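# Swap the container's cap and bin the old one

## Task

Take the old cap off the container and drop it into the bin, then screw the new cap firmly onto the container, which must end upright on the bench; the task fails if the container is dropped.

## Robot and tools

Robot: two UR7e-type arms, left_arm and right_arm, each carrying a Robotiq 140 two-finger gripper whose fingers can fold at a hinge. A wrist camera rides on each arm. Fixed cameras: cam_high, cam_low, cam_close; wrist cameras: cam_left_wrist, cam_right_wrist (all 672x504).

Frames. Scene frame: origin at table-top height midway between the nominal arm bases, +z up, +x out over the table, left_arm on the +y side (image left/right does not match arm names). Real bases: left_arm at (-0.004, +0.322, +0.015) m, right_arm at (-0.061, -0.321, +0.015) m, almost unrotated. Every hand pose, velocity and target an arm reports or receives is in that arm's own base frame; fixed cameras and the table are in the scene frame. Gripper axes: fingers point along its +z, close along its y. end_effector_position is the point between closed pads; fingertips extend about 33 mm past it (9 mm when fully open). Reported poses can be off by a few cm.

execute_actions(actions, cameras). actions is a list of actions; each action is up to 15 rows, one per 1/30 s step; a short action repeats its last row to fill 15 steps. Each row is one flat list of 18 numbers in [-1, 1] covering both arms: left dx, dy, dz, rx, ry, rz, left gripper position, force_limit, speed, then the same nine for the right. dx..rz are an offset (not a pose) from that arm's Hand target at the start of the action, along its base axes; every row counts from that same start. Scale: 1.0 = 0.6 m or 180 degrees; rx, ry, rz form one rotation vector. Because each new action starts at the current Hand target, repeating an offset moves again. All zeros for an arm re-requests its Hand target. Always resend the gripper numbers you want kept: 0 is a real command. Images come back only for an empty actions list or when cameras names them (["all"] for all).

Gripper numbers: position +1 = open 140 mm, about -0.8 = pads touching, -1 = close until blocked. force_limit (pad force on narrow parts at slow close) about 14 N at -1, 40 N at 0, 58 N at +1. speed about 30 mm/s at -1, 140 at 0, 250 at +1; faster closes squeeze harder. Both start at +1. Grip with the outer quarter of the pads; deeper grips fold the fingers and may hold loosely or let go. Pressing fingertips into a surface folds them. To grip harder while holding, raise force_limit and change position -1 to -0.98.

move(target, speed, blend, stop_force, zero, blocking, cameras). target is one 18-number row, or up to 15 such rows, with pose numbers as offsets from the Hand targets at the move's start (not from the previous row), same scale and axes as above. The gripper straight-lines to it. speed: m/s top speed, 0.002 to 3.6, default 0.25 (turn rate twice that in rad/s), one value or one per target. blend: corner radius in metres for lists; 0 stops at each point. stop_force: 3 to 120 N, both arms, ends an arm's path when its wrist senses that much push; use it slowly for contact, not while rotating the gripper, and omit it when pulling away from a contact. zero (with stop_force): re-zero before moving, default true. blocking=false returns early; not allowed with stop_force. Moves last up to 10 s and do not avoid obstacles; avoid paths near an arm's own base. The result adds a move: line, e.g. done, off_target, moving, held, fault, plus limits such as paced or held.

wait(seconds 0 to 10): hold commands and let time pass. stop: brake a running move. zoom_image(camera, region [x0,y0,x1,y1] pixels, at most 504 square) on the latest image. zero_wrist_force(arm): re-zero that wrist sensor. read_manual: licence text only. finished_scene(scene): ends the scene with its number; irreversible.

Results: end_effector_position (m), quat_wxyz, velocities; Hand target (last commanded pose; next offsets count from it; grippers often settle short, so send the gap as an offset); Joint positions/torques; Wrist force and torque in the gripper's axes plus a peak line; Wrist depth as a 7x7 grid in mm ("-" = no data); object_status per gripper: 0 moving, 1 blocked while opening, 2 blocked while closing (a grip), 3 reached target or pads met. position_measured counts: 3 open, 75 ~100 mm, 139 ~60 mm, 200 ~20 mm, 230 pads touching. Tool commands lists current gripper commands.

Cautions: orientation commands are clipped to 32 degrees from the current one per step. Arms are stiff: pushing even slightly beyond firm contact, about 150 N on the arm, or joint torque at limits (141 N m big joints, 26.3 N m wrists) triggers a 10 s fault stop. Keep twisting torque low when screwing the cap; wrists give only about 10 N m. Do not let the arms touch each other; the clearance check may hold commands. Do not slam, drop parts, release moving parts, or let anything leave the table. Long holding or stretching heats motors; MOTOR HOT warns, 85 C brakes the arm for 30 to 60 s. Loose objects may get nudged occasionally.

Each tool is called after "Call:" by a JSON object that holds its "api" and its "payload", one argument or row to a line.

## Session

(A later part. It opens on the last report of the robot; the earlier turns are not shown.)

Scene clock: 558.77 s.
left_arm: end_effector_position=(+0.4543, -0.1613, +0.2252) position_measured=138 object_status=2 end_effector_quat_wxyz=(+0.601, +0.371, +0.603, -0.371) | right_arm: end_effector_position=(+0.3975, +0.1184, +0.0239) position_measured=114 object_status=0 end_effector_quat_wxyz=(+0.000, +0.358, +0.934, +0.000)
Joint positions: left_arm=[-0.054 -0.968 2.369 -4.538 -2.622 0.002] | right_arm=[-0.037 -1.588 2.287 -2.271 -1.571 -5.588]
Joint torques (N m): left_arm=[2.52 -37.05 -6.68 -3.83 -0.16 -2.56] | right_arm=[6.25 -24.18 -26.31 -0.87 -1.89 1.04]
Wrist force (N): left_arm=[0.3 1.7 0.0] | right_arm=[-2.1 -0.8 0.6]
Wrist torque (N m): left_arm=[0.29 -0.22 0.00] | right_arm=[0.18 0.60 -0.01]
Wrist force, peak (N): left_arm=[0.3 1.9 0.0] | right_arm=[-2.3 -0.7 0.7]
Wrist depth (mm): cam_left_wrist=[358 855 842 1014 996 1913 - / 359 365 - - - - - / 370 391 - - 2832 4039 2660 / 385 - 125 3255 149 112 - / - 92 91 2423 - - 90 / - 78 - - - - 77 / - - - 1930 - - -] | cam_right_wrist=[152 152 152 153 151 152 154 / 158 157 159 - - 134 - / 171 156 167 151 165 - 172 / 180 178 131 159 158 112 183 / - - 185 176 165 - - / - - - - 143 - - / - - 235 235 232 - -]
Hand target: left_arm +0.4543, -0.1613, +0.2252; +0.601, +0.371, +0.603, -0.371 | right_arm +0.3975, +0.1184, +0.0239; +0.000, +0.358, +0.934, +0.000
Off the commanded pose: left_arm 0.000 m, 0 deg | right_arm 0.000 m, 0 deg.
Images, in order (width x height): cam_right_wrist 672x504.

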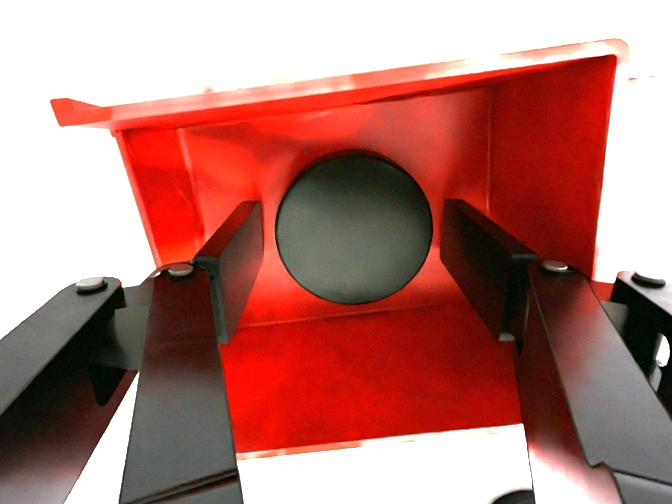

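Call:
{"api": "move", "payload": {
  "target": [
    [0,0,0,0,0,0,-0.98,1,-1,0,0,0.2,0,0,0,0.12,-1,-1],
    [0,0,0,0,0,0,-0.98,1,-1,0.2642,0.3177,0.2,0,0,0.122,0.12,-1,-1]
  ],
  "speed": 0.3,
  "blend": [0.03,0],
  "cameras": ["cam_right_wrist","cam_close"]
}}

Scene clock: 573.90 s.
left_arm: end_effector_position=(+0.4543, -0.1613, +0.2252) position_measured=138 object_status=2 end_effector_quat_wxyz=(+0.601, +0.371, +0.603, -0.371) | right_arm: end_effector_position=(+0.5560, +0.3089, +0.1439) position_measured=114 object_status=3 end_effector_quat_wxyz=(+0.000, +0.174, +0.985, +0.000)
Joint positions: left_arm=[-0.054 -0.968 2.369 -4.538 -2.622 0.002] | right_arm=[0.296 -1.223 1.5 -1.848 -1.571 -5.637]
Joint torques (N m): left_arm=[2.85 -36.44 -6.2 -3.85 -0.21 -2.68] | right_arm=[4.56 -30.57 -31.18 -3.75 -0.1 -0.1]
Wrist force (N): left_arm=[0.3 1.7 0.0] | right_arm=[-2.0 -0.3 0.7]
Wrist torque (N m): left_arm=[0.29 -0.21 0.00] | right_arm=[0.29 0.56 -0.16]
Wrist force, peak (N): left_arm=[0.4 2.1 0.0] | right_arm=[-2.3 -0.9 4.1]
Wrist depth (mm): cam_left_wrist=[849 1034 852 747 1024 720 - / - 2001 317 257 2832 - - / - - 326 274 3462 - 2660 / - 2057 126 306 142 115 - / - 92 91 315 - - 90 / - 78 344 340 2450 - 77 / - - - 367 - - -] | cam_right_wrist=[- 258 259 259 261 261 262 / - 273 274 275 275 277 278 / 290 291 293 - 293 295 295 / 309 305 131 312 309 308 311 / - - 335 337 336 - - / - - 361 361 363 - - / - - 391 396 395 - -]
Hand target: left_arm +0.4543, -0.1613, +0.2252; +0.601, +0.371, +0.603, -0.371 | right_arm +0.5560, +0.3090, +0.1439; +0.000, +0.174, +0.985, +0.000
Off the commanded pose: left_arm 0.000 m, 0 deg | right_arm 0.000 m, 0 deg.
move: done
Images, in order (width x height): cam_close 672x504, cam_right_wrist 672x504.

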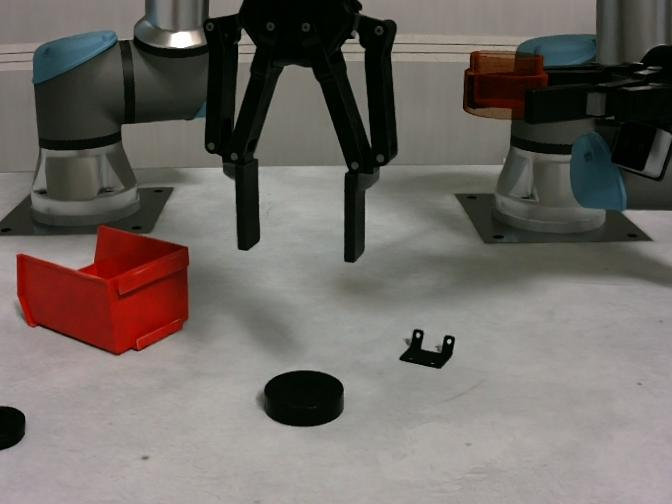

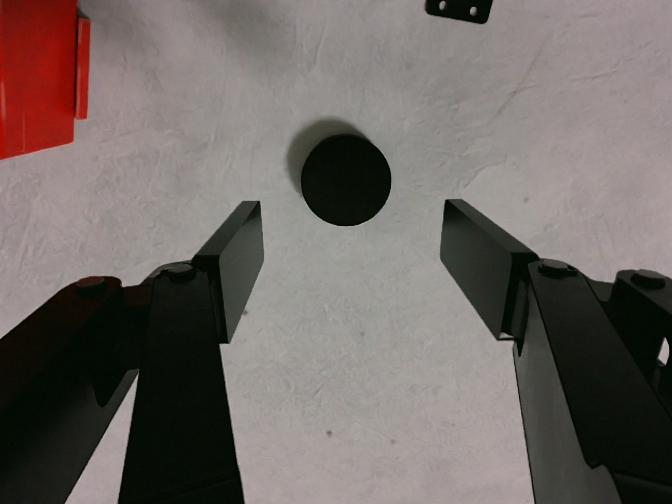

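Call:
{"api": "move", "payload": {
  "target": [
    [0,0,0,0,0,0,-0.98,1,-1,0,0,0,0,0,-0.5,0.12,-1,-1],
    [0,0,0,0,0,0,-0.98,1,-1,0,0,-0.209,0,0,-0.5,0.12,-1,-1],
    [0,0,0,0,0,0,-0.98,1,-1,0,0,-0.209,0,0,-0.5,-1,-1,-1]
  ],
  "speed": [0.5,0.15,0.15],
  "cameras": ["cam_right_wrist","cam_close"]
}}

Call:
{"api": "zoom_image", "payload": {
  "camera": "cam_close",
  "region": [200, 290, 410, 450]
}}

Scene clock: 587.47 s.
left_arm: end_effector_position=(+0.4543, -0.1613, +0.2252) position_measured=138 object_status=2 end_effector_quat_wxyz=(+0.601, +0.371, +0.603, -0.371) | right_arm: end_effector_position=(+0.5560, +0.3090, +0.0185) position_measured=136 object_status=2 end_effector_quat_wxyz=(+0.000, +0.819, +0.573, +0.000)
Joint positions: left_arm=[-0.054 -0.968 2.369 -4.538 -2.622 0.002] | right_arm=[0.296 -1.101 1.672 -2.141 -1.572 -4.066]
Joint torques (N m): left_arm=[2.71 -36.61 -5.73 -3.81 -0.25 -2.64] | right_arm=[-5.6 -31.78 -13.73 -4.25 1.59 1.38]
Wrist force (N): left_arm=[0.4 1.8 0.0] | right_arm=[-4.4 -3.5 -7.4]
Wrist torque (N m): left_arm=[0.33 -0.20 0.00] | right_arm=[0.20 0.60 -0.05]
Wrist force, peak (N): left_arm=[0.2 2.1 0.1] | right_arm=[-4.3 -3.4 -8.8]
Wrist depth (mm): cam_left_wrist=[865 1014 245 290 1014 720 - / - 1965 260 261 - 3462 2726 / - - 281 282 - - - / - 320 126 294 149 114 - / - 92 91 - - - 90 / - 78 - - - - 77 / - - - 1704 - - -] | cam_right_wrist=[145 147 147 148 146 147 149 / 155 155 156 156 156 157 156 / 165 166 164 151 163 167 168 / 176 174 139 156 155 174 177 / - - 191 191 192 - 92 / - - 206 207 207 - - / - - - 224 225 - -]
Hand target: left_arm +0.4543, -0.1613, +0.2252; +0.601, +0.371, +0.603, -0.371 | right_arm +0.5560, +0.3090, +0.0185; +0.000, +0.819, +0.573, +0.000
Off the commanded pose: left_arm 0.000 m, 0 deg | right_arm 0.000 m, 0 deg.
move: done
Images, in order (width x height): cam_close 672x504, cam_right_wrist 672x504.

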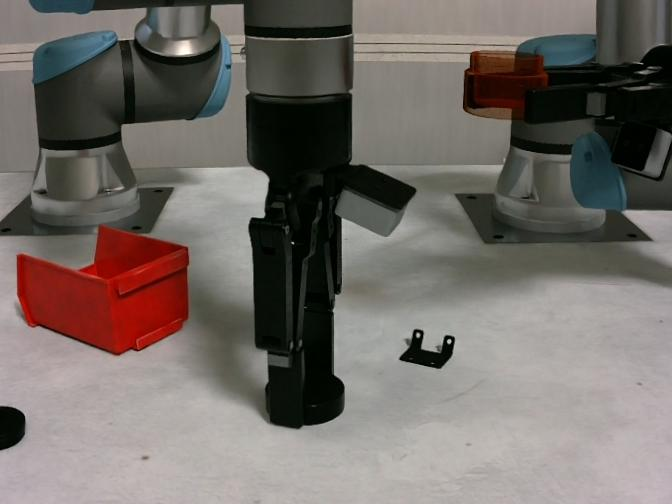

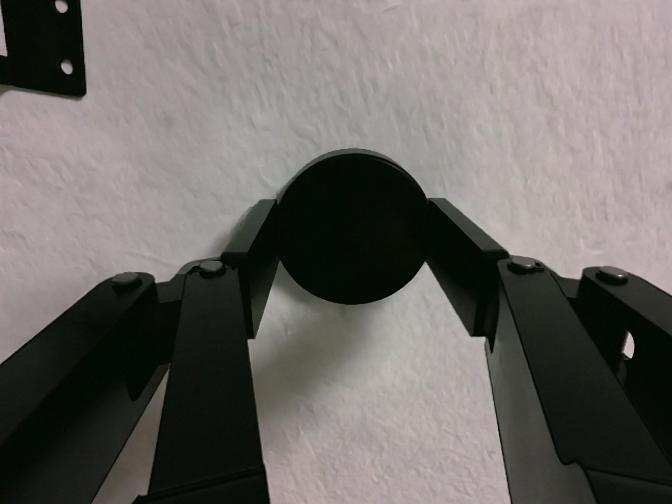

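Scaled by 2.400 from the camera's 672x504 image, which has a finer 960x720 frame.

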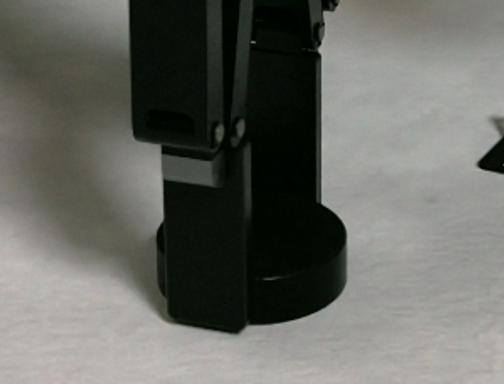

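Call:
{"api": "move", "payload": {
  "target": [
    [0,0,0,0,0,0,-0.98,1,-1,0,0,0,0,0,0,0.12,-1,-1],
    [0,0,0,0,0,0,-0.98,1,-1,0,0,0.0033,0,0,0.5,0.12,-1,-1],
    [0,0,0,0,0,0,-0.98,1,-1,0,0,0.0033,0,0,0.5,-1,1,-1]
  ],
  "speed": 0.6,
  "cameras": ["cam_right_wrist","cam_close"]
}}

Call:
{"api": "zoom_image", "payload": {
  "camera": "cam_close",
  "region": [200, 290, 410, 450]
}}

Scene clock: 596.37 s.
left_arm: end_effector_position=(+0.4543, -0.1613, +0.2252) position_measured=138 object_status=2 end_effector_quat_wxyz=(+0.601, +0.371, +0.603, -0.371) | right_arm: end_effector_position=(+0.5560, +0.3090, +0.0205) position_measured=139 object_status=0 end_effector_quat_wxyz=(+0.000, +0.174, +0.985, +0.000)
Joint positions: left_arm=[-0.054 -0.968 2.369 -4.538 -2.622 0.002] | right_arm=[0.296 -1.104 1.671 -2.138 -1.571 -5.637]
Joint torques (N m): left_arm=[3.19 -36.23 -4.24 -3.62 -0.2 -2.74] | right_arm=[5.98 -33.2 -15.33 -2.07 -1.91 -2.12]
Wrist force (N): left_arm=[0.6 1.7 0.1] | right_arm=[5.1 -5.7 -20.4]
Wrist torque (N m): left_arm=[0.30 -0.26 0.00] | right_arm=[0.57 0.54 -0.15]
Wrist force, peak (N): left_arm=[0.4 2.1 0.1] | right_arm=[5.0 -5.9 -21.2]
Wrist depth (mm): cam_left_wrist=[879 1034 302 247 1014 752 - / - - 280 266 - - 3072 / - - 286 277 - 3029 3072 / - - 126 294 149 112 - / - 92 91 313 - - 90 / - 78 - 2423 - - 77 / - - - 1965 - - -] | cam_right_wrist=[148 149 149 150 150 150 151 / 157 157 158 158 158 159 160 / 167 167 168 153 167 169 170 / 176 177 137 164 160 177 180 / - - 193 194 194 - - / - - 208 209 213 - - / - - - 226 227 - -]
Hand target: left_arm +0.4543, -0.1613, +0.2252; +0.601, +0.371, +0.603, -0.371 | right_arm +0.5560, +0.3090, +0.0205; +0.000, +0.174, +0.985, +0.000
Off the commanded pose: left_arm 0.000 m, 0 deg | right_arm 0.000 m, 0 deg.
move: done
Images, in order (width x height): cam_close 672x504, cam_right_wrist 672x504.

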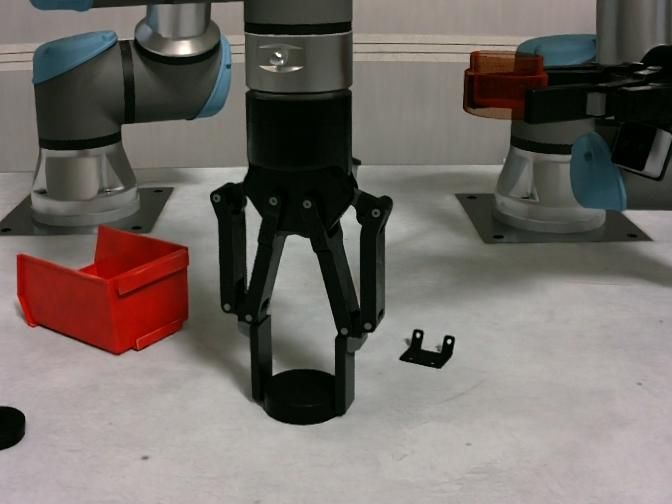

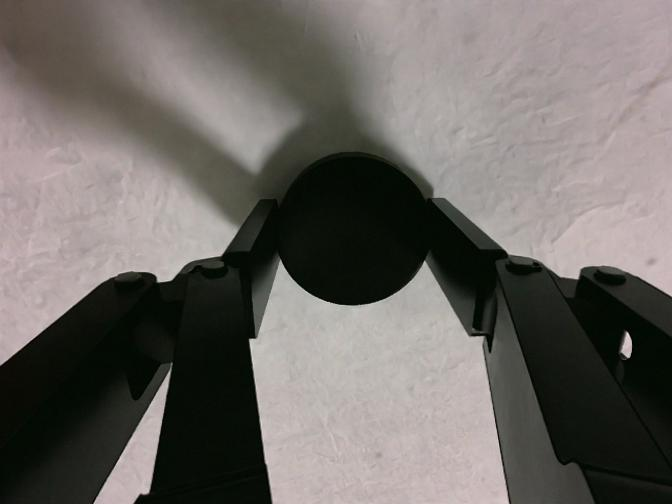

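Scaled by 2.400 from the camera's 672x504 image, which has a finer 960x720 frame.

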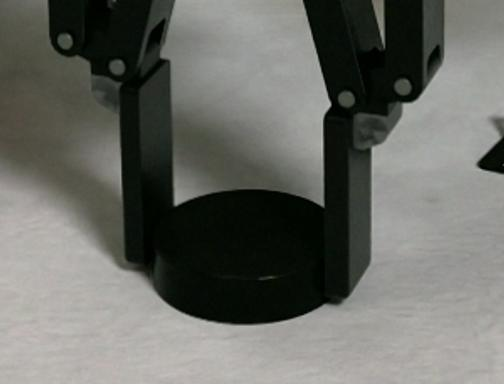

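Call:
{"api": "move", "payload": {
  "target": [
    [0,0,0,0,0,0,-0.98,1,-1,0,0,0.5325,0,0,0,-1,1,-1],
    [0,0,0,0,0,0,-0.98,1,-1,-0.064,0.2603,0.5325,0,0,0,-1,1,-1],
    [0,0,0,0,0,0,-0.98,1,-1,-0.064,0.2603,0.4642,0,0,0,-1,1,-1]
  ],
  "speed": 0.25,
  "blend": [0.03,0.02,0],
  "cameras": ["cam_right_wrist","cam_close","cam_left_wrist"]
}}

Call:
{"api": "zoom_image", "payload": {
  "camera": "cam_left_wrist",
  "region": [230, 180, 482, 369]
}}

Call:
{"api": "zoom_image", "payload": {
  "camera": "cam_close",
  "region": [420, 0, 672, 189]
}}

Scene clock: 613.80 s.
left_arm: end_effector_position=(+0.4543, -0.1613, +0.2252) position_measured=138 object_status=2 end_effector_quat_wxyz=(+0.601, +0.371, +0.603, -0.371) | right_arm: end_effector_position=(+0.5176, +0.4651, +0.2991) position_measured=139 object_status=2 end_effector_quat_wxyz=(+0.000, +0.174, +0.985, +0.000)
Joint positions: left_arm=[-0.054 -0.968 2.369 -4.538 -2.622 0.002] | right_arm=[0.54 -1.088 0.905 -1.388 -1.571 -5.394]
Joint torques (N m): left_arm=[3.16 -36.56 -4 -3.64 -0.36 -2.69] | right_arm=[5.07 -39.68 -19.5 -4.48 1.88 0.62]
Wrist force (N): left_arm=[-0.1 1.9 0.2] | right_arm=[-2.4 -0.7 0.9]
Wrist torque (N m): left_arm=[0.32 -0.20 0.00] | right_arm=[0.22 0.67 -0.04]
Wrist force, peak (N): left_arm=[0.3 2.0 -0.1] | right_arm=[4.9 -5.9 -21.8]
Wrist depth (mm): cam_left_wrist=[1024 1048 876 1005 859 2660 - / 1833 - 2097 2077 2947 - - / 2097 - - - - - 2272 / - - 126 2692 148 113 2692 / - 92 91 206 - - 90 / - 78 - 159 156 - 77 / - - - 227 165 - -] | cam_right_wrist=[396 397 398 390 398 392 179 / 416 420 423 415 425 193 422 / 450 446 443 153 204 204 456 / 477 473 112 159 140 477 480 / - - 515 517 510 - - / - - 554 557 554 - - / - - - 605 607 - -]
Hand target: left_arm +0.4543, -0.1613, +0.2252; +0.601, +0.371, +0.603, -0.371 | right_arm +0.5176, +0.4652, +0.2990; +0.000, +0.174, +0.985, +0.000
Off the commanded pose: left_arm 0.000 m, 0 deg | right_arm 0.000 m, 0 deg.
move: done
Images, in order (width x height): cam_close 672x504, cam_left_wrist 672x504, cam_right_wrist 672x504.

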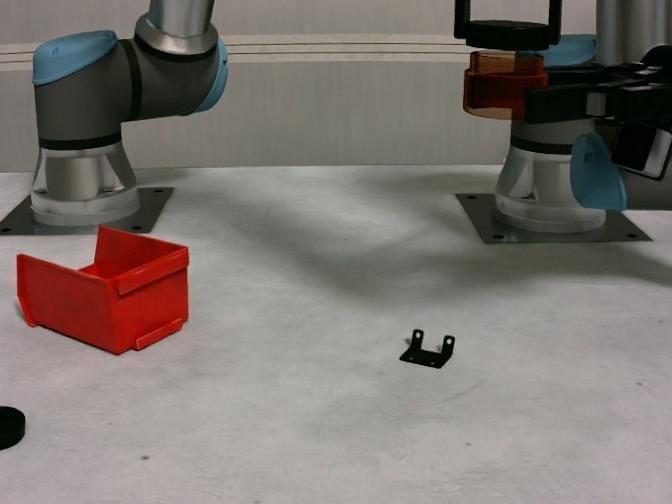

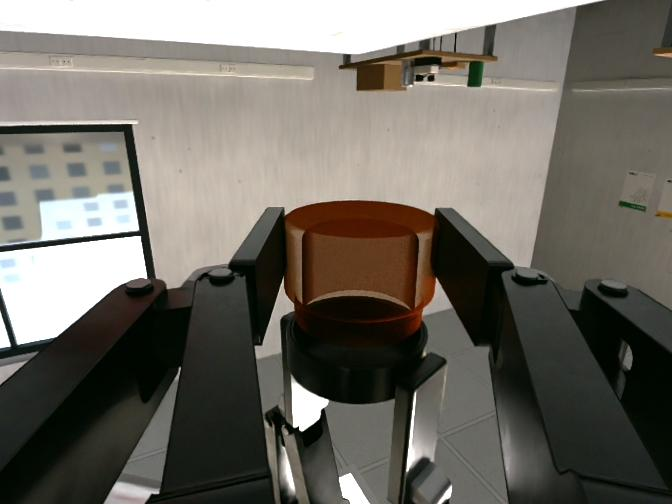

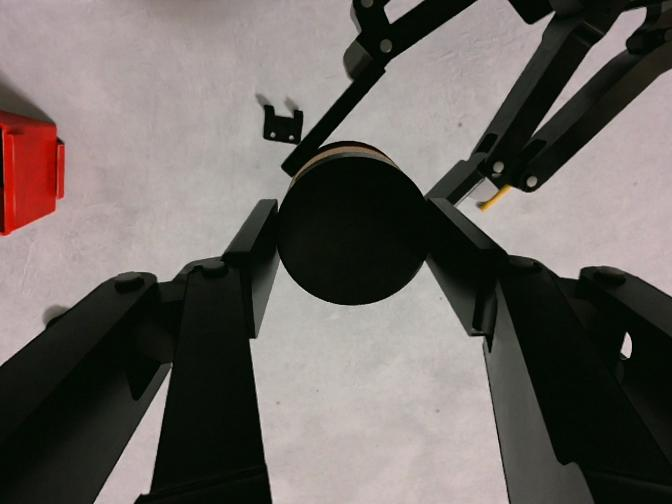

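Scaled by 2.000 from the camera's 672x504 image, which has a finer 960x720 frame.

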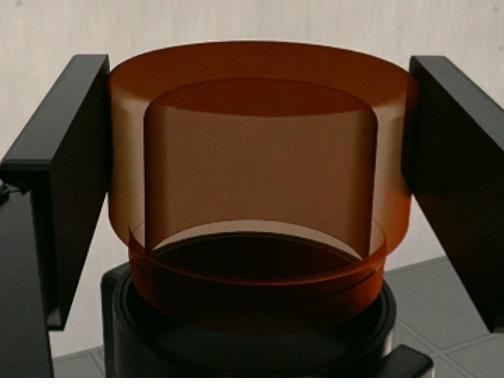

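Scaled by 2.000 from the camera's 672x504 image, which has a finer 960x720 frame.

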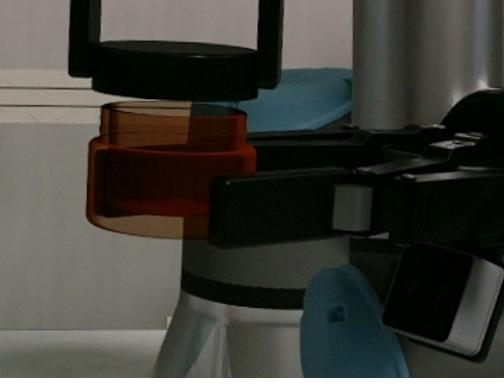

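Call:
{"api": "move", "payload": {
  "target": [0,0,0,0,0,0,-0.98,1,-1,0,0,-0.03,0,0,0,-1,1,-1],
  "speed": 0.015,
  "stop_force": 6,
  "cameras": ["cam_left_wrist"]
}}

Call:
{"api": "zoom_image", "payload": {
  "camera": "cam_left_wrist",
  "region": [230, 180, 482, 369]
}}

Scene clock: 620.57 s.
left_arm: end_effector_position=(+0.4543, -0.1613, +0.2252) position_measured=138 object_status=2 end_effector_quat_wxyz=(+0.601, +0.371, +0.603, -0.371) | right_arm: end_effector_position=(+0.5176, +0.4652, +0.2847) position_measured=139 object_status=2 end_effector_quat_wxyz=(+0.000, +0.174, +0.985, +0.000)
Joint positions: left_arm=[-0.054 -0.968 2.369 -4.538 -2.622 0.002] | right_arm=[0.54 -1.094 0.952 -1.429 -1.571 -5.394]
Joint torques (N m): left_arm=[3.29 -36.54 -3.13 -3.59 -0.36 -2.78] | right_arm=[6.97 -35.75 -23.85 -3.96 1.64 0.8]
Wrist force (N): left_arm=[1.9 1.0 -0.5] | right_arm=[-3.4 -0.7 -0.4]
Wrist torque (N m): left_arm=[0.29 -0.23 0.06] | right_arm=[0.21 0.71 -0.03]
Wrist force, peak (N): left_arm=[11.9 1.3 -0.8] | right_arm=[-3.3 -1.1 -8.8]
Wrist depth (mm): cam_left_wrist=[845 1034 1034 1005 849 749 2566 / 1817 2320 - 2038 - - - / 1745 2077 - - - - - / - 2225 126 - 149 - - / - 92 84 149 150 - 90 / - 78 - 211 151 - 77 / - - - 223 163 - -] | cam_right_wrist=[382 386 385 375 387 384 170 / 403 406 406 402 409 179 183 / - 431 428 153 424 189 441 / 459 452 137 159 158 456 466 / - - 488 498 494 - - / - - 539 539 544 - - / - - - 581 587 - -]
Hand target: left_arm +0.4543, -0.1613, +0.2252; +0.601, +0.371, +0.603, -0.371 | right_arm +0.5176, +0.4652, +0.2847; +0.000, +0.174, +0.985, +0.000 (not the last commanded pose)
Off the commanded pose: left_arm 0.000 m, 0 deg | right_arm 0.004 m, 0 deg.
move: contact (right_arm)
Images, in order (width x height): cam_left_wrist 672x504.

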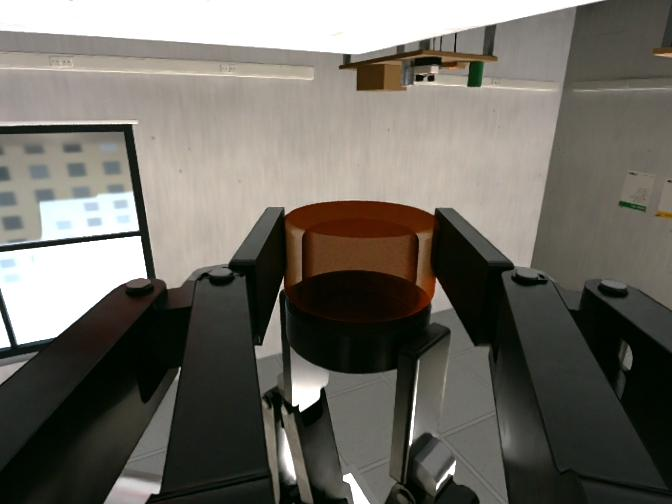

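Scaled by 2.000 from the camera's 672x504 image, which has a finer 960x720 frame.

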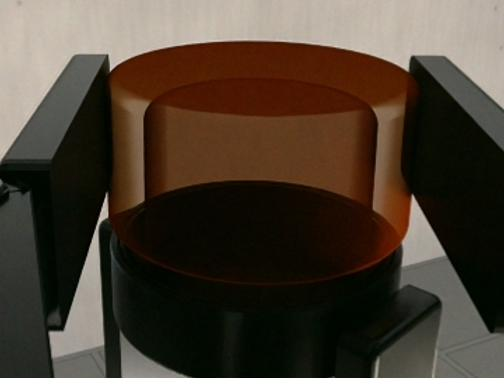

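Call:
{"api": "move", "payload": {
  "target": [0,0,0,0,0,0,-0.98,1,-1,0,0,-0.002,0,0,-0.5,-1,1,-1],
  "speed": 0.4
}}

Scene clock: 628.13 s.
left_arm: end_effector_position=(+0.4543, -0.1613, +0.2252) position_measured=138 object_status=2 end_effector_quat_wxyz=(+0.601, +0.371, +0.603, -0.371) | right_arm: end_effector_position=(+0.5176, +0.4652, +0.2834) position_measured=139 object_status=2 end_effector_quat_wxyz=(+0.000, +0.819, +0.573, +0.000)
Joint positions: left_arm=[-0.054 -0.968 2.369 -4.538 -2.622 0.002] | right_arm=[0.54 -1.094 0.954 -1.43 -1.571 -3.823]
Joint torques (N m): left_arm=[2.97 -36.49 -2.27 -3.66 1.01 -2.62] | right_arm=[6.69 -26.68 -24.07 -0.87 -3.08 1.26]
Wrist force (N): left_arm=[16.9 1.4 1.9] | right_arm=[-0.1 -1.7 -15.1]
Wrist torque (N m): left_arm=[0.34 -0.36 0.16] | right_arm=[0.57 0.64 -0.06]
Wrist force, peak (N): left_arm=[19.3 0.6 1.7] | right_arm=[0.6 -0.8 -17.1]
Wrist depth (mm): cam_left_wrist=[855 1029 1014 1014 839 832 - / - - - - - - - / - - - 3072 - - - / - - 126 200 149 - - / - 92 90 173 151 - 91 / - 78 - 149 214 - 77 / - - - 164 236 - -] | cam_right_wrist=[157 378 378 376 386 387 388 / 173 186 407 407 405 412 410 / 431 180 420 153 438 436 440 / 461 456 137 159 159 455 463 / - - 493 500 503 - - / - - 538 533 531 - - / - - - 566 587 - -]
Hand target: left_arm +0.4543, -0.1613, +0.2252; +0.601, +0.371, +0.603, -0.371 | right_arm +0.5176, +0.4652, +0.2835; +0.000, +0.819, +0.573, +0.000
Off the commanded pose: left_arm 0.000 m, 0 deg | right_arm 0.000 m, 0 deg.
move: done

Call:
{"api": "move", "payload": {
  "target": [0,0,0,0,0,0,-0.98,1,-1,0,0,0,0,0,-0.5,-1,1,-1],
  "speed": 0.4,
  "cameras": ["cam_left_wrist"]
}}

Call:
{"api": "zoom_image", "payload": {
  "camera": "cam_left_wrist",
  "region": [230, 180, 482, 369]
}}

Scene clock: 635.00 s.
left_arm: end_effector_position=(+0.4543, -0.1613, +0.2252) position_measured=138 object_status=2 end_effector_quat_wxyz=(+0.601, +0.371, +0.603, -0.371) | right_arm: end_effector_position=(+0.5176, +0.4652, +0.2835) position_measured=139 object_status=2 end_effector_quat_wxyz=(+0.000, +0.985, -0.174, +0.000)
Joint positions: left_arm=[-0.054 -0.968 2.369 -4.538 -2.622 0.002] | right_arm=[0.539 -1.094 0.954 -1.431 -1.57 -2.253]
Joint torques (N m): left_arm=[3.08 -36.69 -4.9 -3.61 -0.43 -2.73] | right_arm=[10 -36.26 -31.61 -1.68 -1.13 1.22]
Wrist force (N): left_arm=[1.5 -0.5 -2.1] | right_arm=[1.8 -0.8 -1.0]
Wrist torque (N m): left_arm=[0.27 -0.17 0.00] | right_arm=[0.23 0.61 0.05]
Wrist force, peak (N): left_arm=[18.1 -0.4 0.7] | right_arm=[0.5 1.5 -15.6]
Wrist depth (mm): cam_left_wrist=[869 1034 1029 1014 852 1665 3304 / 1788 2038 - 2296 - - 2796 / - - 2397 - 3408 3207 - / - - 125 - 149 2947 - / - 92 84 173 149 - 90 / - 78 - 210 153 - 77 / - - - 223 163 - -] | cam_right_wrist=[380 378 384 384 384 386 389 / 404 403 408 406 409 410 413 / 428 431 427 153 429 435 448 / 438 194 137 159 159 458 465 / - - 484 217 501 - - / - - 227 534 540 - - / - - - 563 590 - -]
Hand target: left_arm +0.4543, -0.1613, +0.2252; +0.601, +0.371, +0.603, -0.371 | right_arm +0.5176, +0.4652, +0.2835; +0.000, +0.985, -0.174, +0.000
Off the commanded pose: left_arm 0.000 m, 0 deg | right_arm 0.000 m, 0 deg.
move: done
Images, in order (width x height): cam_left_wrist 672x504.

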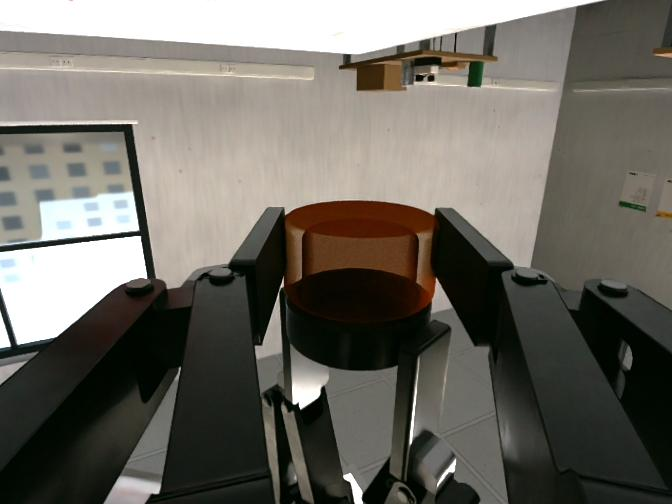

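Scaled by 2.000 from the camera's 672x504 image, which has a finer 960x720 frame.

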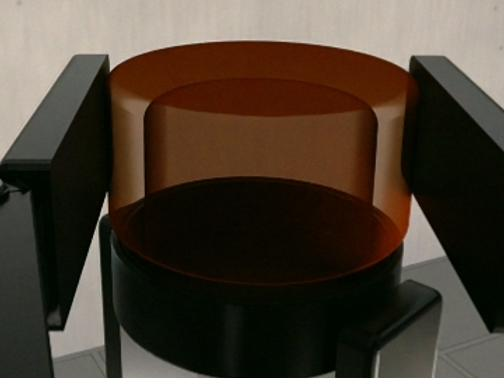

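Call:
{"api": "move", "payload": {
  "target": [0,0,0,0,0,0,-0.98,1,-1,0,0,-0.002,0,0,-0.6667,-1,1,-1],
  "speed": 0.5
}}

Scene clock: 645.60 s.
left_arm: end_effector_position=(+0.4542, -0.1613, +0.2252) position_measured=138 object_status=2 end_effector_quat_wxyz=(+0.601, +0.371, +0.603, -0.371) | right_arm: end_effector_position=(+0.5176, +0.4652, +0.2823) position_measured=139 object_status=2 end_effector_quat_wxyz=(+0.000, -0.342, +0.940, +0.000)
Joint positions: left_arm=[-0.054 -0.968 2.369 -4.538 -2.622 0.002] | right_arm=[0.539 -1.096 0.96 -1.436 -1.571 -0.158]
Joint torques (N m): left_arm=[2.67 -36.61 -10.65 -3.57 0.06 -2.56] | right_arm=[5.13 -36.35 -31.14 -0.42 0.93 1.28]
Wrist force (N): left_arm=[1.2 0.3 -3.8] | right_arm=[-2.7 -4.8 -0.9]
Wrist torque (N m): left_arm=[0.22 -0.29 0.00] | right_arm=[0.45 0.59 0.04]
Wrist force, peak (N): left_arm=[5.5 -2.2 -4.5] | right_arm=[-3.2 -6.4 -2.6]
Wrist depth (mm): cam_left_wrist=[836 1014 1014 1014 1014 849 - / 1965 - - 2272 - - - / 1580 - - 3826 2596 - - / - - 126 - 149 - - / - 92 84 157 151 - 90 / - 78 - 145 - - 77 / - - - 153 - - -] | cam_right_wrist=[379 381 381 382 384 386 384 / 401 404 404 407 406 400 265 / 430 429 426 151 177 183 204 / 456 452 137 165 160 456 194 / - - 496 496 212 - - / - - 536 538 538 - - / - - - 584 585 - -]
Hand target: left_arm +0.4543, -0.1613, +0.2252; +0.601, +0.371, +0.603, -0.371 | right_arm +0.5176, +0.4652, +0.2823; +0.000, -0.342, +0.940, +0.000
Off the commanded pose: left_arm 0.000 m, 0 deg | right_arm 0.000 m, 0 deg.
move: done

Call:
{"api": "move", "payload": {
  "target": [0,0,0,0,0,0,-0.98,1,-1,0,0,-0.002,0,0,-0.6667,-1,1,-1],
  "speed": 0.5,
  "cameras": ["cam_left_wrist"]
}}

Call:
{"api": "zoom_image", "payload": {
  "camera": "cam_left_wrist",
  "region": [230, 180, 482, 369]
}}

Scene clock: 651.27 s.
left_arm: end_effector_position=(+0.4543, -0.1613, +0.2252) position_measured=138 object_status=2 end_effector_quat_wxyz=(+0.601, +0.371, +0.603, -0.371) | right_arm: end_effector_position=(+0.5176, +0.4652, +0.2810) position_measured=139 object_status=2 end_effector_quat_wxyz=(+0.000, +0.643, +0.766, +0.000) end_effector_velocity=(+0.000, +0.000, +0.000) end_effector_angular_velocity=(-0.001, +0.000, -0.006)
Joint positions: left_arm=[-0.054 -0.968 2.369 -4.538 -2.622 0.002] | right_arm=[0.54 -1.095 0.962 -1.438 -1.572 1.936]
Joint velocities: left_arm=[within noise] | right_arm=[0 0 0 0 -0.001 0.005]
Joint torques (N m): left_arm=[2.49 -36.91 -13.35 -3.43 1.2 -2.54] | right_arm=[5.64 -39.65 -31.68 0.04 0.48 1.38]
Wrist force (N): left_arm=[-0.7 -1.6 -2.0] | right_arm=[-3.4 3.4 1.2]
Wrist torque (N m): left_arm=[0.32 -0.30 0.09] | right_arm=[0.19 0.65 0.01]
Wrist force, peak (N): left_arm=[4.3 -1.6 -4.1] | right_arm=[-6.0 -4.5 -2.5]
Wrist depth (mm): cam_left_wrist=[872 1034 1024 1019 1010 839 - / 1652 2019 - - - 3072 2628 / - - - - - 3760 3304 / - - 126 - 148 115 - / - 92 91 150 155 - 90 / - 78 - 2077 195 - 77 / - - - 240 207 - -] | cam_right_wrist=[381 157 376 381 166 383 384 / 404 410 396 407 402 409 407 / 427 431 420 153 420 437 435 / 457 455 137 159 159 452 459 / - - 493 500 494 - - / - - 530 538 535 - - / - - - 587 581 - -]
Hand target: left_arm +0.4543, -0.1613, +0.2252; +0.601, +0.371, +0.603, -0.371 | right_arm +0.5176, +0.4652, +0.2811; +0.000, +0.643, +0.766, +0.000
Off the commanded pose: left_arm 0.000 m, 0 deg | right_arm 0.000 m, 0 deg.
move: done
Images, in order (width x height): cam_left_wrist 672x504.

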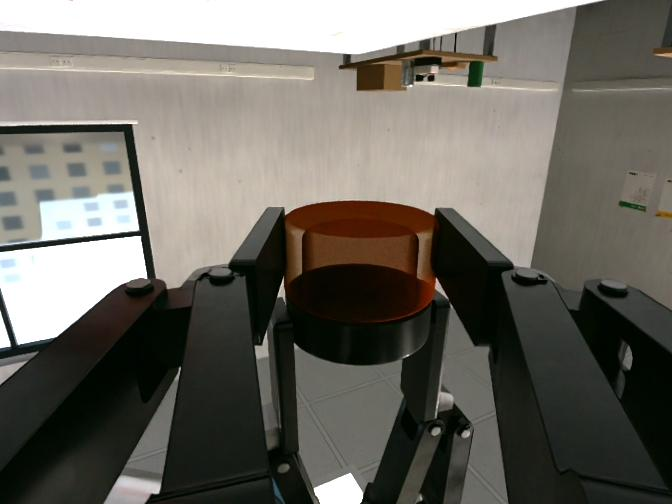

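Scaled by 2.000 from the camera's 672x504 image, which has a finer 960x720 frame.

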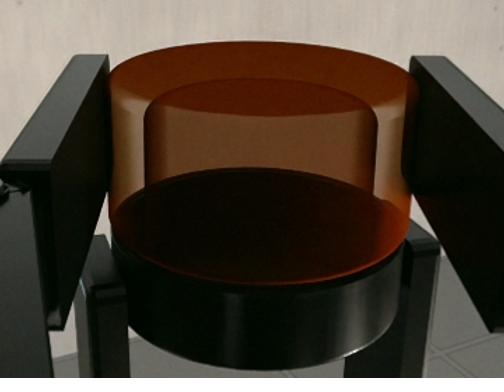

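Call:
{"api": "move", "payload": {
  "target": [0,0,0,0,0,0,-0.98,1,-1,0,0,-0.001,0,0,-0.3333,-1,1,-1],
  "speed": 0.4
}}

Scene clock: 657.13 s.
left_arm: end_effector_position=(+0.4544, -0.1612, +0.2251) position_measured=138 object_status=2 end_effector_quat_wxyz=(+0.601, +0.371, +0.603, -0.371) | right_arm: end_effector_position=(+0.5171, +0.4657, +0.2805) position_measured=139 object_status=2 end_effector_quat_wxyz=(-0.001, +0.940, +0.342, -0.001)
Joint positions: left_arm=[-0.054 -0.968 2.369 -4.538 -2.621 0.002] | right_arm=[0.54 -1.095 0.963 -1.438 -1.569 2.983]
Joint torques (N m): left_arm=[1.99 -36.93 4.49 -11.59 -10.78 -0.56] | right_arm=[-36.72 -23.23 -34.49 -12.13 -11.29 3.72]
Wrist force (N): left_arm=[17.4 43.2 30.2] | right_arm=[-38.8 -39.9 -14.7]
Wrist torque (N m): left_arm=[2.16 0.20 -1.04] | right_arm=[1.76 0.64 -2.57]
Wrist force, peak (N): left_arm=[18.9 44.6 34.4] | right_arm=[-39.0 -44.5 -16.9]
Wrist depth (mm): cam_left_wrist=[1010 1014 872 1014 1000 1745 - / 1833 1398 - - 2423 - - / - 1947 - - - 3355 2796 / - - 126 - 152 126 - / - 78 116 165 145 - 91 / - - - 141 - - 77 / - - 428 153 - - -] | cam_right_wrist=[379 371 373 382 384 382 382 / 169 167 408 399 404 406 405 / 183 430 424 151 422 435 434 / 198 192 138 158 140 451 457 / - - 496 495 497 - - / - - 535 534 538 - - / - - - 584 587 - -]
Hand target: left_arm +0.4543, -0.1613, +0.2252; +0.601, +0.371, +0.603, -0.371 | right_arm +0.5176, +0.4652, +0.2805; +0.000, +0.940, +0.342, +0.000
Off the commanded pose: left_arm 0.000 m, 0 deg | right_arm 0.001 m, 0 deg.
move: done

Call:
{"api": "move", "payload": {
  "target": [0,0,0,0,0,0,-0.98,1,-1,0,0,0,0,0,0.0111,-1,1,-1],
  "speed": 0.2,
  "cameras": ["cam_left_wrist","cam_right_wrist","cam_close"]
}}

Call:
{"api": "zoom_image", "payload": {
  "camera": "cam_left_wrist",
  "region": [230, 180, 482, 369]
}}

Call:
{"api": "zoom_image", "payload": {
  "camera": "cam_close",
  "region": [420, 0, 672, 189]
}}

Scene clock: 667.00 s.
left_arm: end_effector_position=(+0.4546, -0.1611, +0.2251) position_measured=138 object_status=2 end_effector_quat_wxyz=(+0.601, +0.371, +0.603, -0.371) | right_arm: end_effector_position=(+0.5173, +0.4655, +0.2804) position_measured=139 object_status=2 end_effector_quat_wxyz=(-0.001, +0.934, +0.358, -0.001) end_effector_velocity=(+0.000, +0.000, +0.000) end_effector_angular_velocity=(+0.001, +0.001, -0.006)
Joint positions: left_arm=[-0.054 -0.968 2.369 -4.538 -2.62 0.002] | right_arm=[0.539 -1.095 0.963 -1.438 -1.57 2.948]
Joint velocities: left_arm=[within noise] | right_arm=[0 0 0 0 0.001 0.006]
Joint torques (N m): left_arm=[0.12 -39.99 7.32 -11.67 -10.75 3.82] | right_arm=[-20.37 -26.88 -29.61 -12.07 -11.21 2.37]
Wrist force (N): left_arm=[16.8 40.8 21.3] | right_arm=[-37.4 -31.3 -15.5]
Wrist torque (N m): left_arm=[0.68 0.13 -0.99] | right_arm=[1.36 0.73 -1.03]
Wrist force, peak (N): left_arm=[18.4 44.2 31.7] | right_arm=[-39.8 -41.5 -15.7]
Wrist depth (mm): cam_left_wrist=[1731 869 1085 1010 849 842 - / 1604 3072 2370 - - - - / - - - - - - 3355 / - - 131 192 141 - 2796 / - 78 113 167 146 - 91 / - - - 143 2296 - 77 / - - - 152 - - -] | cam_right_wrist=[378 380 372 379 382 380 382 / 169 404 409 395 404 407 407 / 185 424 424 153 421 436 436 / - 188 138 159 158 450 463 / - - 496 496 495 - - / - - 536 535 536 - - / - - - 585 585 - -]
Hand target: left_arm +0.4543, -0.1613, +0.2252; +0.601, +0.371, +0.603, -0.371 | right_arm +0.5176, +0.4652, +0.2805; +0.000, +0.934, +0.358, +0.000
Off the commanded pose: left_arm 0.000 m, 0 deg | right_arm 0.000 m, 0 deg.
move: done
Images, in order (width x height): cam_close 672x504, cam_left_wrist 672x504, cam_right_wrist 672x504.

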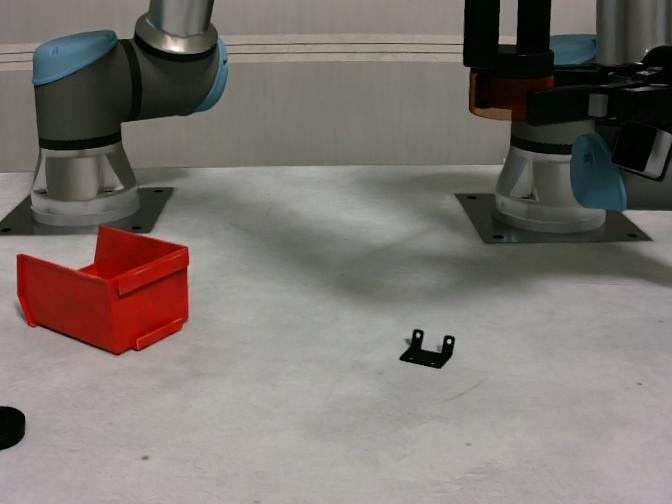

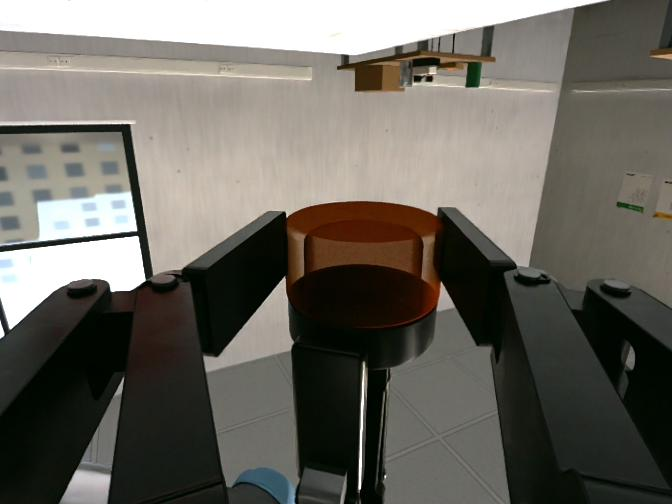

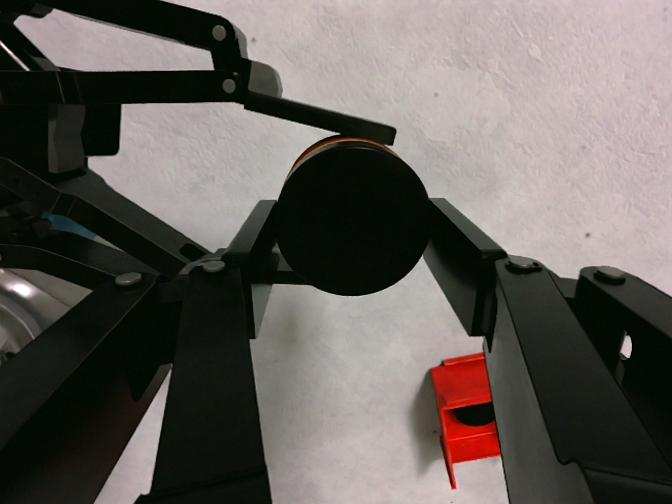

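Scaled by 2.000 from the camera's 672x504 image, which has a finer 960x720 frame.

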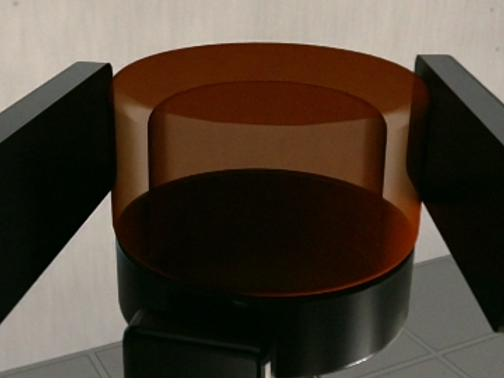

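Scaled by 2.000 from the camera's 672x504 image, which has a finer 960x720 frame.

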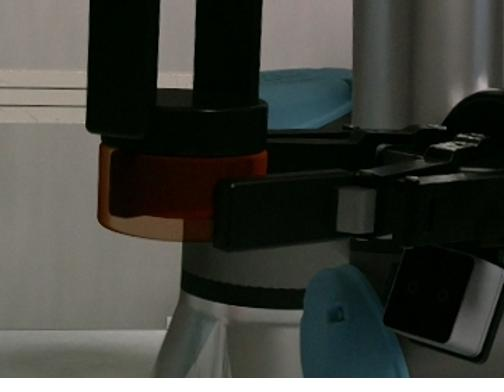

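Call:
{"api": "move", "payload": {
  "target": [0,0,0,0,0,0,-0.98,1,-1,-0.004,0,0,0,0,0,-1,1,-1],
  "speed": 0.05
}}

Scene clock: 685.13 s.
left_arm: end_effector_position=(+0.4542, -0.1613, +0.2252) position_measured=138 object_status=2 end_effector_quat_wxyz=(+0.601, +0.371, +0.603, -0.371) | right_arm: end_effector_position=(+0.5153, +0.4651, +0.2805) position_measured=139 object_status=2 end_effector_quat_wxyz=(+0.000, +0.934, +0.358, +0.000)
Joint positions: left_arm=[-0.054 -0.968 2.369 -4.538 -2.622 0.002] | right_arm=[0.541 -1.1 0.971 -1.441 -1.571 2.95]
Joint torques (N m): left_arm=[-2.97 -43.18 -4.98 -7.32 -3.6 2.68] | right_arm=[-3.28 -32.96 -24.61 -5.39 -4.64 1.81]
Wrist force (N): left_arm=[14.9 17.9 12.3] | right_arm=[-15.6 -16.7 -14.4]
Wrist torque (N m): left_arm=[0.79 0.10 -0.38] | right_arm=[0.76 0.69 -0.96]
Wrist force, peak (N): left_arm=[17.9 41.0 21.2] | right_arm=[-37.5 -31.4 -15.7]
Wrist depth (mm): cam_left_wrist=[1034 1000 1024 1024 1010 842 3255 / 1817 - - - - - - / - 2566 - - - - - / - - 131 - 152 - - / - 78 113 155 146 - 91 / - - - 143 - - 77 / - - - 154 - - -] | cam_right_wrist=[379 380 372 384 383 383 384 / 170 402 407 398 407 405 408 / 186 422 423 151 427 432 436 / 200 192 132 162 158 452 461 / - - 496 496 496 - - / - - 530 535 535 - - / - - - 582 587 - -]
Hand target: left_arm +0.4543, -0.1613, +0.2252; +0.601, +0.371, +0.603, -0.371 | right_arm +0.5152, +0.4652, +0.2805; +0.000, +0.934, +0.358, +0.000
Off the commanded pose: left_arm 0.000 m, 0 deg | right_arm 0.000 m, 0 deg.
move: done

Call:
{"api": "move", "payload": {
  "target": [0,0,0,0,0,0,-0.98,1,-1,-0.0032,0,0.002,0,0,0,-1,1,-1],
  "speed": 0.05,
  "cameras": ["cam_left_wrist","cam_close"]
}}

Scene clock: 695.63 s.
left_arm: end_effector_position=(+0.4542, -0.1613, +0.2252) position_measured=138 object_status=2 end_effector_quat_wxyz=(+0.601, +0.371, +0.603, -0.371) | right_arm: end_effector_position=(+0.5133, +0.4651, +0.2816) position_measured=139 object_status=2 end_effector_quat_wxyz=(+0.000, +0.934, +0.358, +0.000)
Joint positions: left_arm=[-0.054 -0.968 2.369 -4.538 -2.622 0.002] | right_arm=[0.543 -1.103 0.973 -1.44 -1.571 2.952]
Joint torques (N m): left_arm=[-2.62 -26.48 -9.59 0.78 5.53 -2.58] | right_arm=[10.67 -59.36 -26.42 1.23 1.01 1.6]
Wrist force (N): left_arm=[-13.4 -9.3 -3.0] | right_arm=[9.2 5.1 14.0]
Wrist torque (N m): left_arm=[1.12 -0.08 0.25] | right_arm=[-0.25 0.46 -0.83]
Wrist force, peak (N): left_arm=[16.3 17.8 12.2] | right_arm=[-15.7 -16.3 -13.9]
Wrist depth (mm): cam_left_wrist=[865 845 1034 855 1010 839 - / - - 2019 - 3161 - - / - - - - - - - / 2225 - 132 - 152 - - / - 79 113 167 146 - 82 / - - - 143 - - 77 / - - - 154 - - -] | cam_right_wrist=[375 380 373 382 383 385 384 / 169 401 410 401 407 407 410 / 183 424 426 151 423 434 436 / 199 194 137 161 159 453 460 / - - 485 496 500 - - / - - 534 534 542 - - / - - - 585 590 - -]
Hand target: left_arm +0.4543, -0.1613, +0.2252; +0.601, +0.371, +0.603, -0.371 | right_arm +0.5133, +0.4652, +0.2817; +0.000, +0.934, +0.358, +0.000
Off the commanded pose: left_arm 0.000 m, 0 deg | right_arm 0.000 m, 0 deg.
move: done
Images, in order (width x height): cam_close 672x504, cam_left_wrist 672x504.

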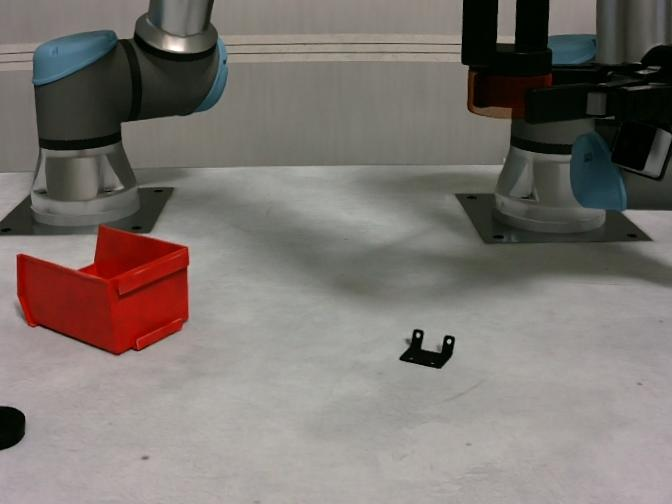

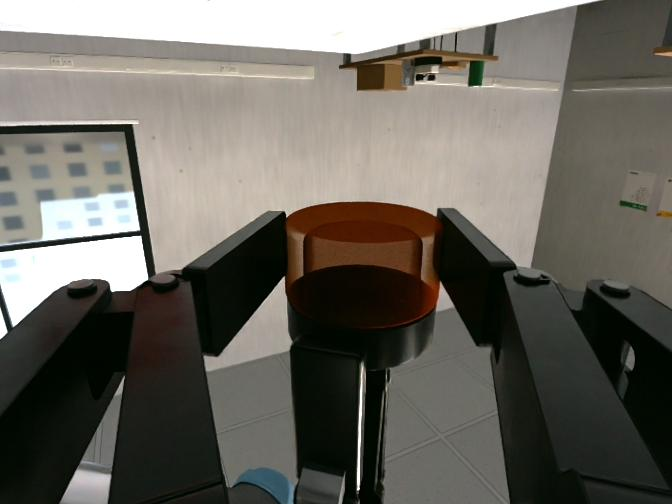

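Call:
{"api": "move", "payload": {
  "target": [0,0,0,0,0,0,-0.98,1,-1,0.0012,0.0003,-0.0009,0,0,0,-1,1,-1],
  "speed": 0.05
}}

Scene clock: 701.13 s.
left_arm: end_effector_position=(+0.4543, -0.1613, +0.2251) position_measured=138 object_status=2 end_effector_quat_wxyz=(+0.601, +0.371, +0.603, -0.371) | right_arm: end_effector_position=(+0.5140, +0.4654, +0.2812) position_measured=139 object_status=2 end_effector_quat_wxyz=(+0.000, +0.934, +0.358, +0.000)
Joint positions: left_arm=[-0.054 -0.968 2.369 -4.538 -2.622 0.002] | right_arm=[0.542 -1.102 0.972 -1.44 -1.571 2.952]
Joint torques (N m): left_arm=[-2.71 -24.14 -9.89 -0.13 0.27 -2.96] | right_arm=[-5.85 -40.06 -30.96 -4.65 3.47 -1.21]
Wrist force (N): left_arm=[-4.1 0.2 -3.2] | right_arm=[-1.8 3.0 6.8]
Wrist torque (N m): left_arm=[1.15 -0.09 -0.05] | right_arm=[-0.16 0.63 -0.98]
Wrist force, peak (N): left_arm=[-18.5 -10.5 -3.6] | right_arm=[9.7 6.3 19.2]
Wrist depth (mm): cam_left_wrist=[869 869 859 1019 991 722 3161 / 1880 2138 2397 - 2536 - - / 1930 - 2761 - 2832 6058 - / - - 132 2423 134 3894 - / - 79 113 153 144 - 81 / - - 2370 143 - - 77 / - - - 153 - - -] | cam_right_wrist=[378 380 372 380 382 383 385 / 169 402 411 400 404 407 409 / 183 424 426 150 430 432 435 / 199 192 137 162 159 453 460 / - - 491 498 498 - - / - - 539 538 536 - - / - - - 589 584 - -]
Hand target: left_arm +0.4543, -0.1613, +0.2252; +0.601, +0.371, +0.603, -0.371 | right_arm +0.5140, +0.4654, +0.2811; +0.000, +0.934, +0.358, +0.000
Off the commanded pose: left_arm 0.000 m, 0 deg | right_arm 0.000 m, 0 deg.
move: done

Call:
{"api": "execute_actions", "payload": {
  "actions": [
    [[0,0,0,0,0,0,0.4,-1,-1,0,0,0,0,0,0,-1,1,-1]],
    [[0,0,0,0,0,0,1,-1,0,0,0,0,0,0,0,-1,1,-1]]
  ],
  "cameras": ["cam_left_wrist","cam_close"]
}}

Call:
{"api": "zoom_image", "payload": {
  "camera": "cam_close",
  "region": [420, 0, 672, 189]
}}

Scene clock: 707.70 s.
left_arm: end_effector_position=(+0.4543, -0.1613, +0.2252) position_measured=3 object_status=0 end_effector_quat_wxyz=(+0.601, +0.371, +0.603, -0.371) | right_arm: end_effector_position=(+0.5140, +0.4654, +0.2811) position_measured=139 object_status=2 end_effector_quat_wxyz=(+0.000, +0.934, +0.358, +0.000)
Joint positions: left_arm=[-0.054 -0.968 2.369 -4.538 -2.622 0.002] | right_arm=[0.542 -1.102 0.972 -1.44 -1.571 2.952]
Joint torques (N m): left_arm=[-2.43 -35.48 -8.01 -2.76 -1.56 -2.76] | right_arm=[-4.74 -39.54 -19.43 -4.38 -0.12 -0.2]
Wrist force (N): left_arm=[-1.1 1.7 0.1] | right_arm=[-2.3 -0.5 0.4]
Wrist torque (N m): left_arm=[0.31 -0.27 0.01] | right_arm=[0.24 0.65 -0.15]
Wrist force, peak (N): left_arm=[-5.4 0.4 -3.1] | right_arm=[-1.6 3.0 6.5]
Wrist depth (mm): cam_left_wrist=[859 1014 1014 1010 832 727 - / - 2001 - - 3072 - - / 1965 1759 - - - - 3029 / - 124 - 2423 - 142 119 / - 115 - 142 189 - 108 / - 2272 - 143 2181 - - / - 410 1983 153 1665 - -] | cam_right_wrist=[164 381 380 382 384 384 386 / 178 402 404 404 404 410 407 / 189 430 426 151 422 433 434 / 196 447 137 161 159 452 459 / - - 208 494 502 - - / - - 538 535 535 - - / - - - 581 585 - -]
Hand target: left_arm +0.4543, -0.1613, +0.2252; +0.601, +0.371, +0.603, -0.371 | right_arm +0.5140, +0.4654, +0.2811; +0.000, +0.934, +0.358, +0.000
Off the commanded pose: left_arm 0.000 m, 0 deg | right_arm 0.000 m, 0 deg.
Images, in order (width x height): cam_close 672x504, cam_left_wrist 672x504.

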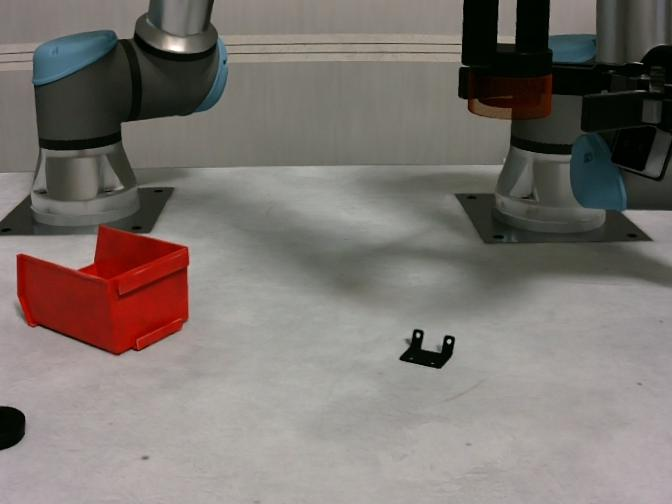

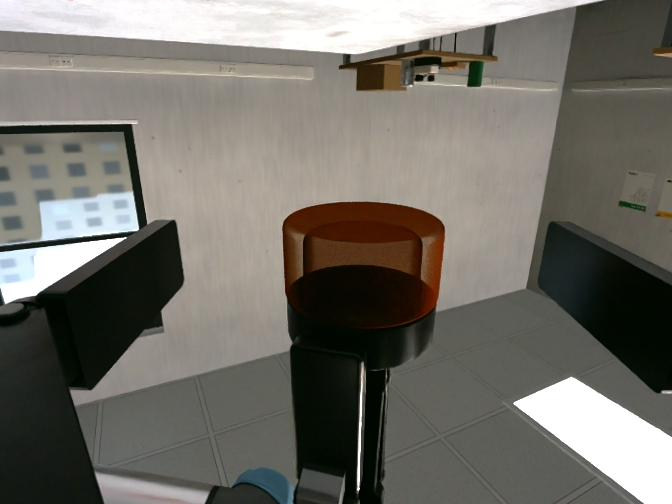

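Scaled by 2.000 from the camera's 672x504 image, which has a finer 960x720 frame.

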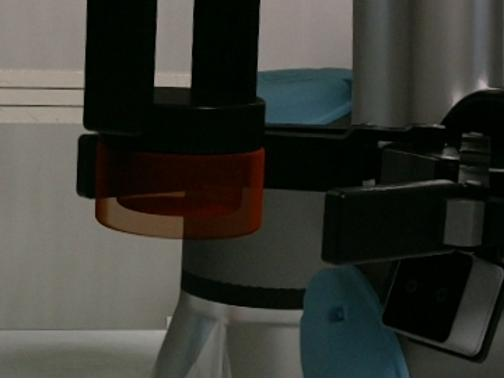

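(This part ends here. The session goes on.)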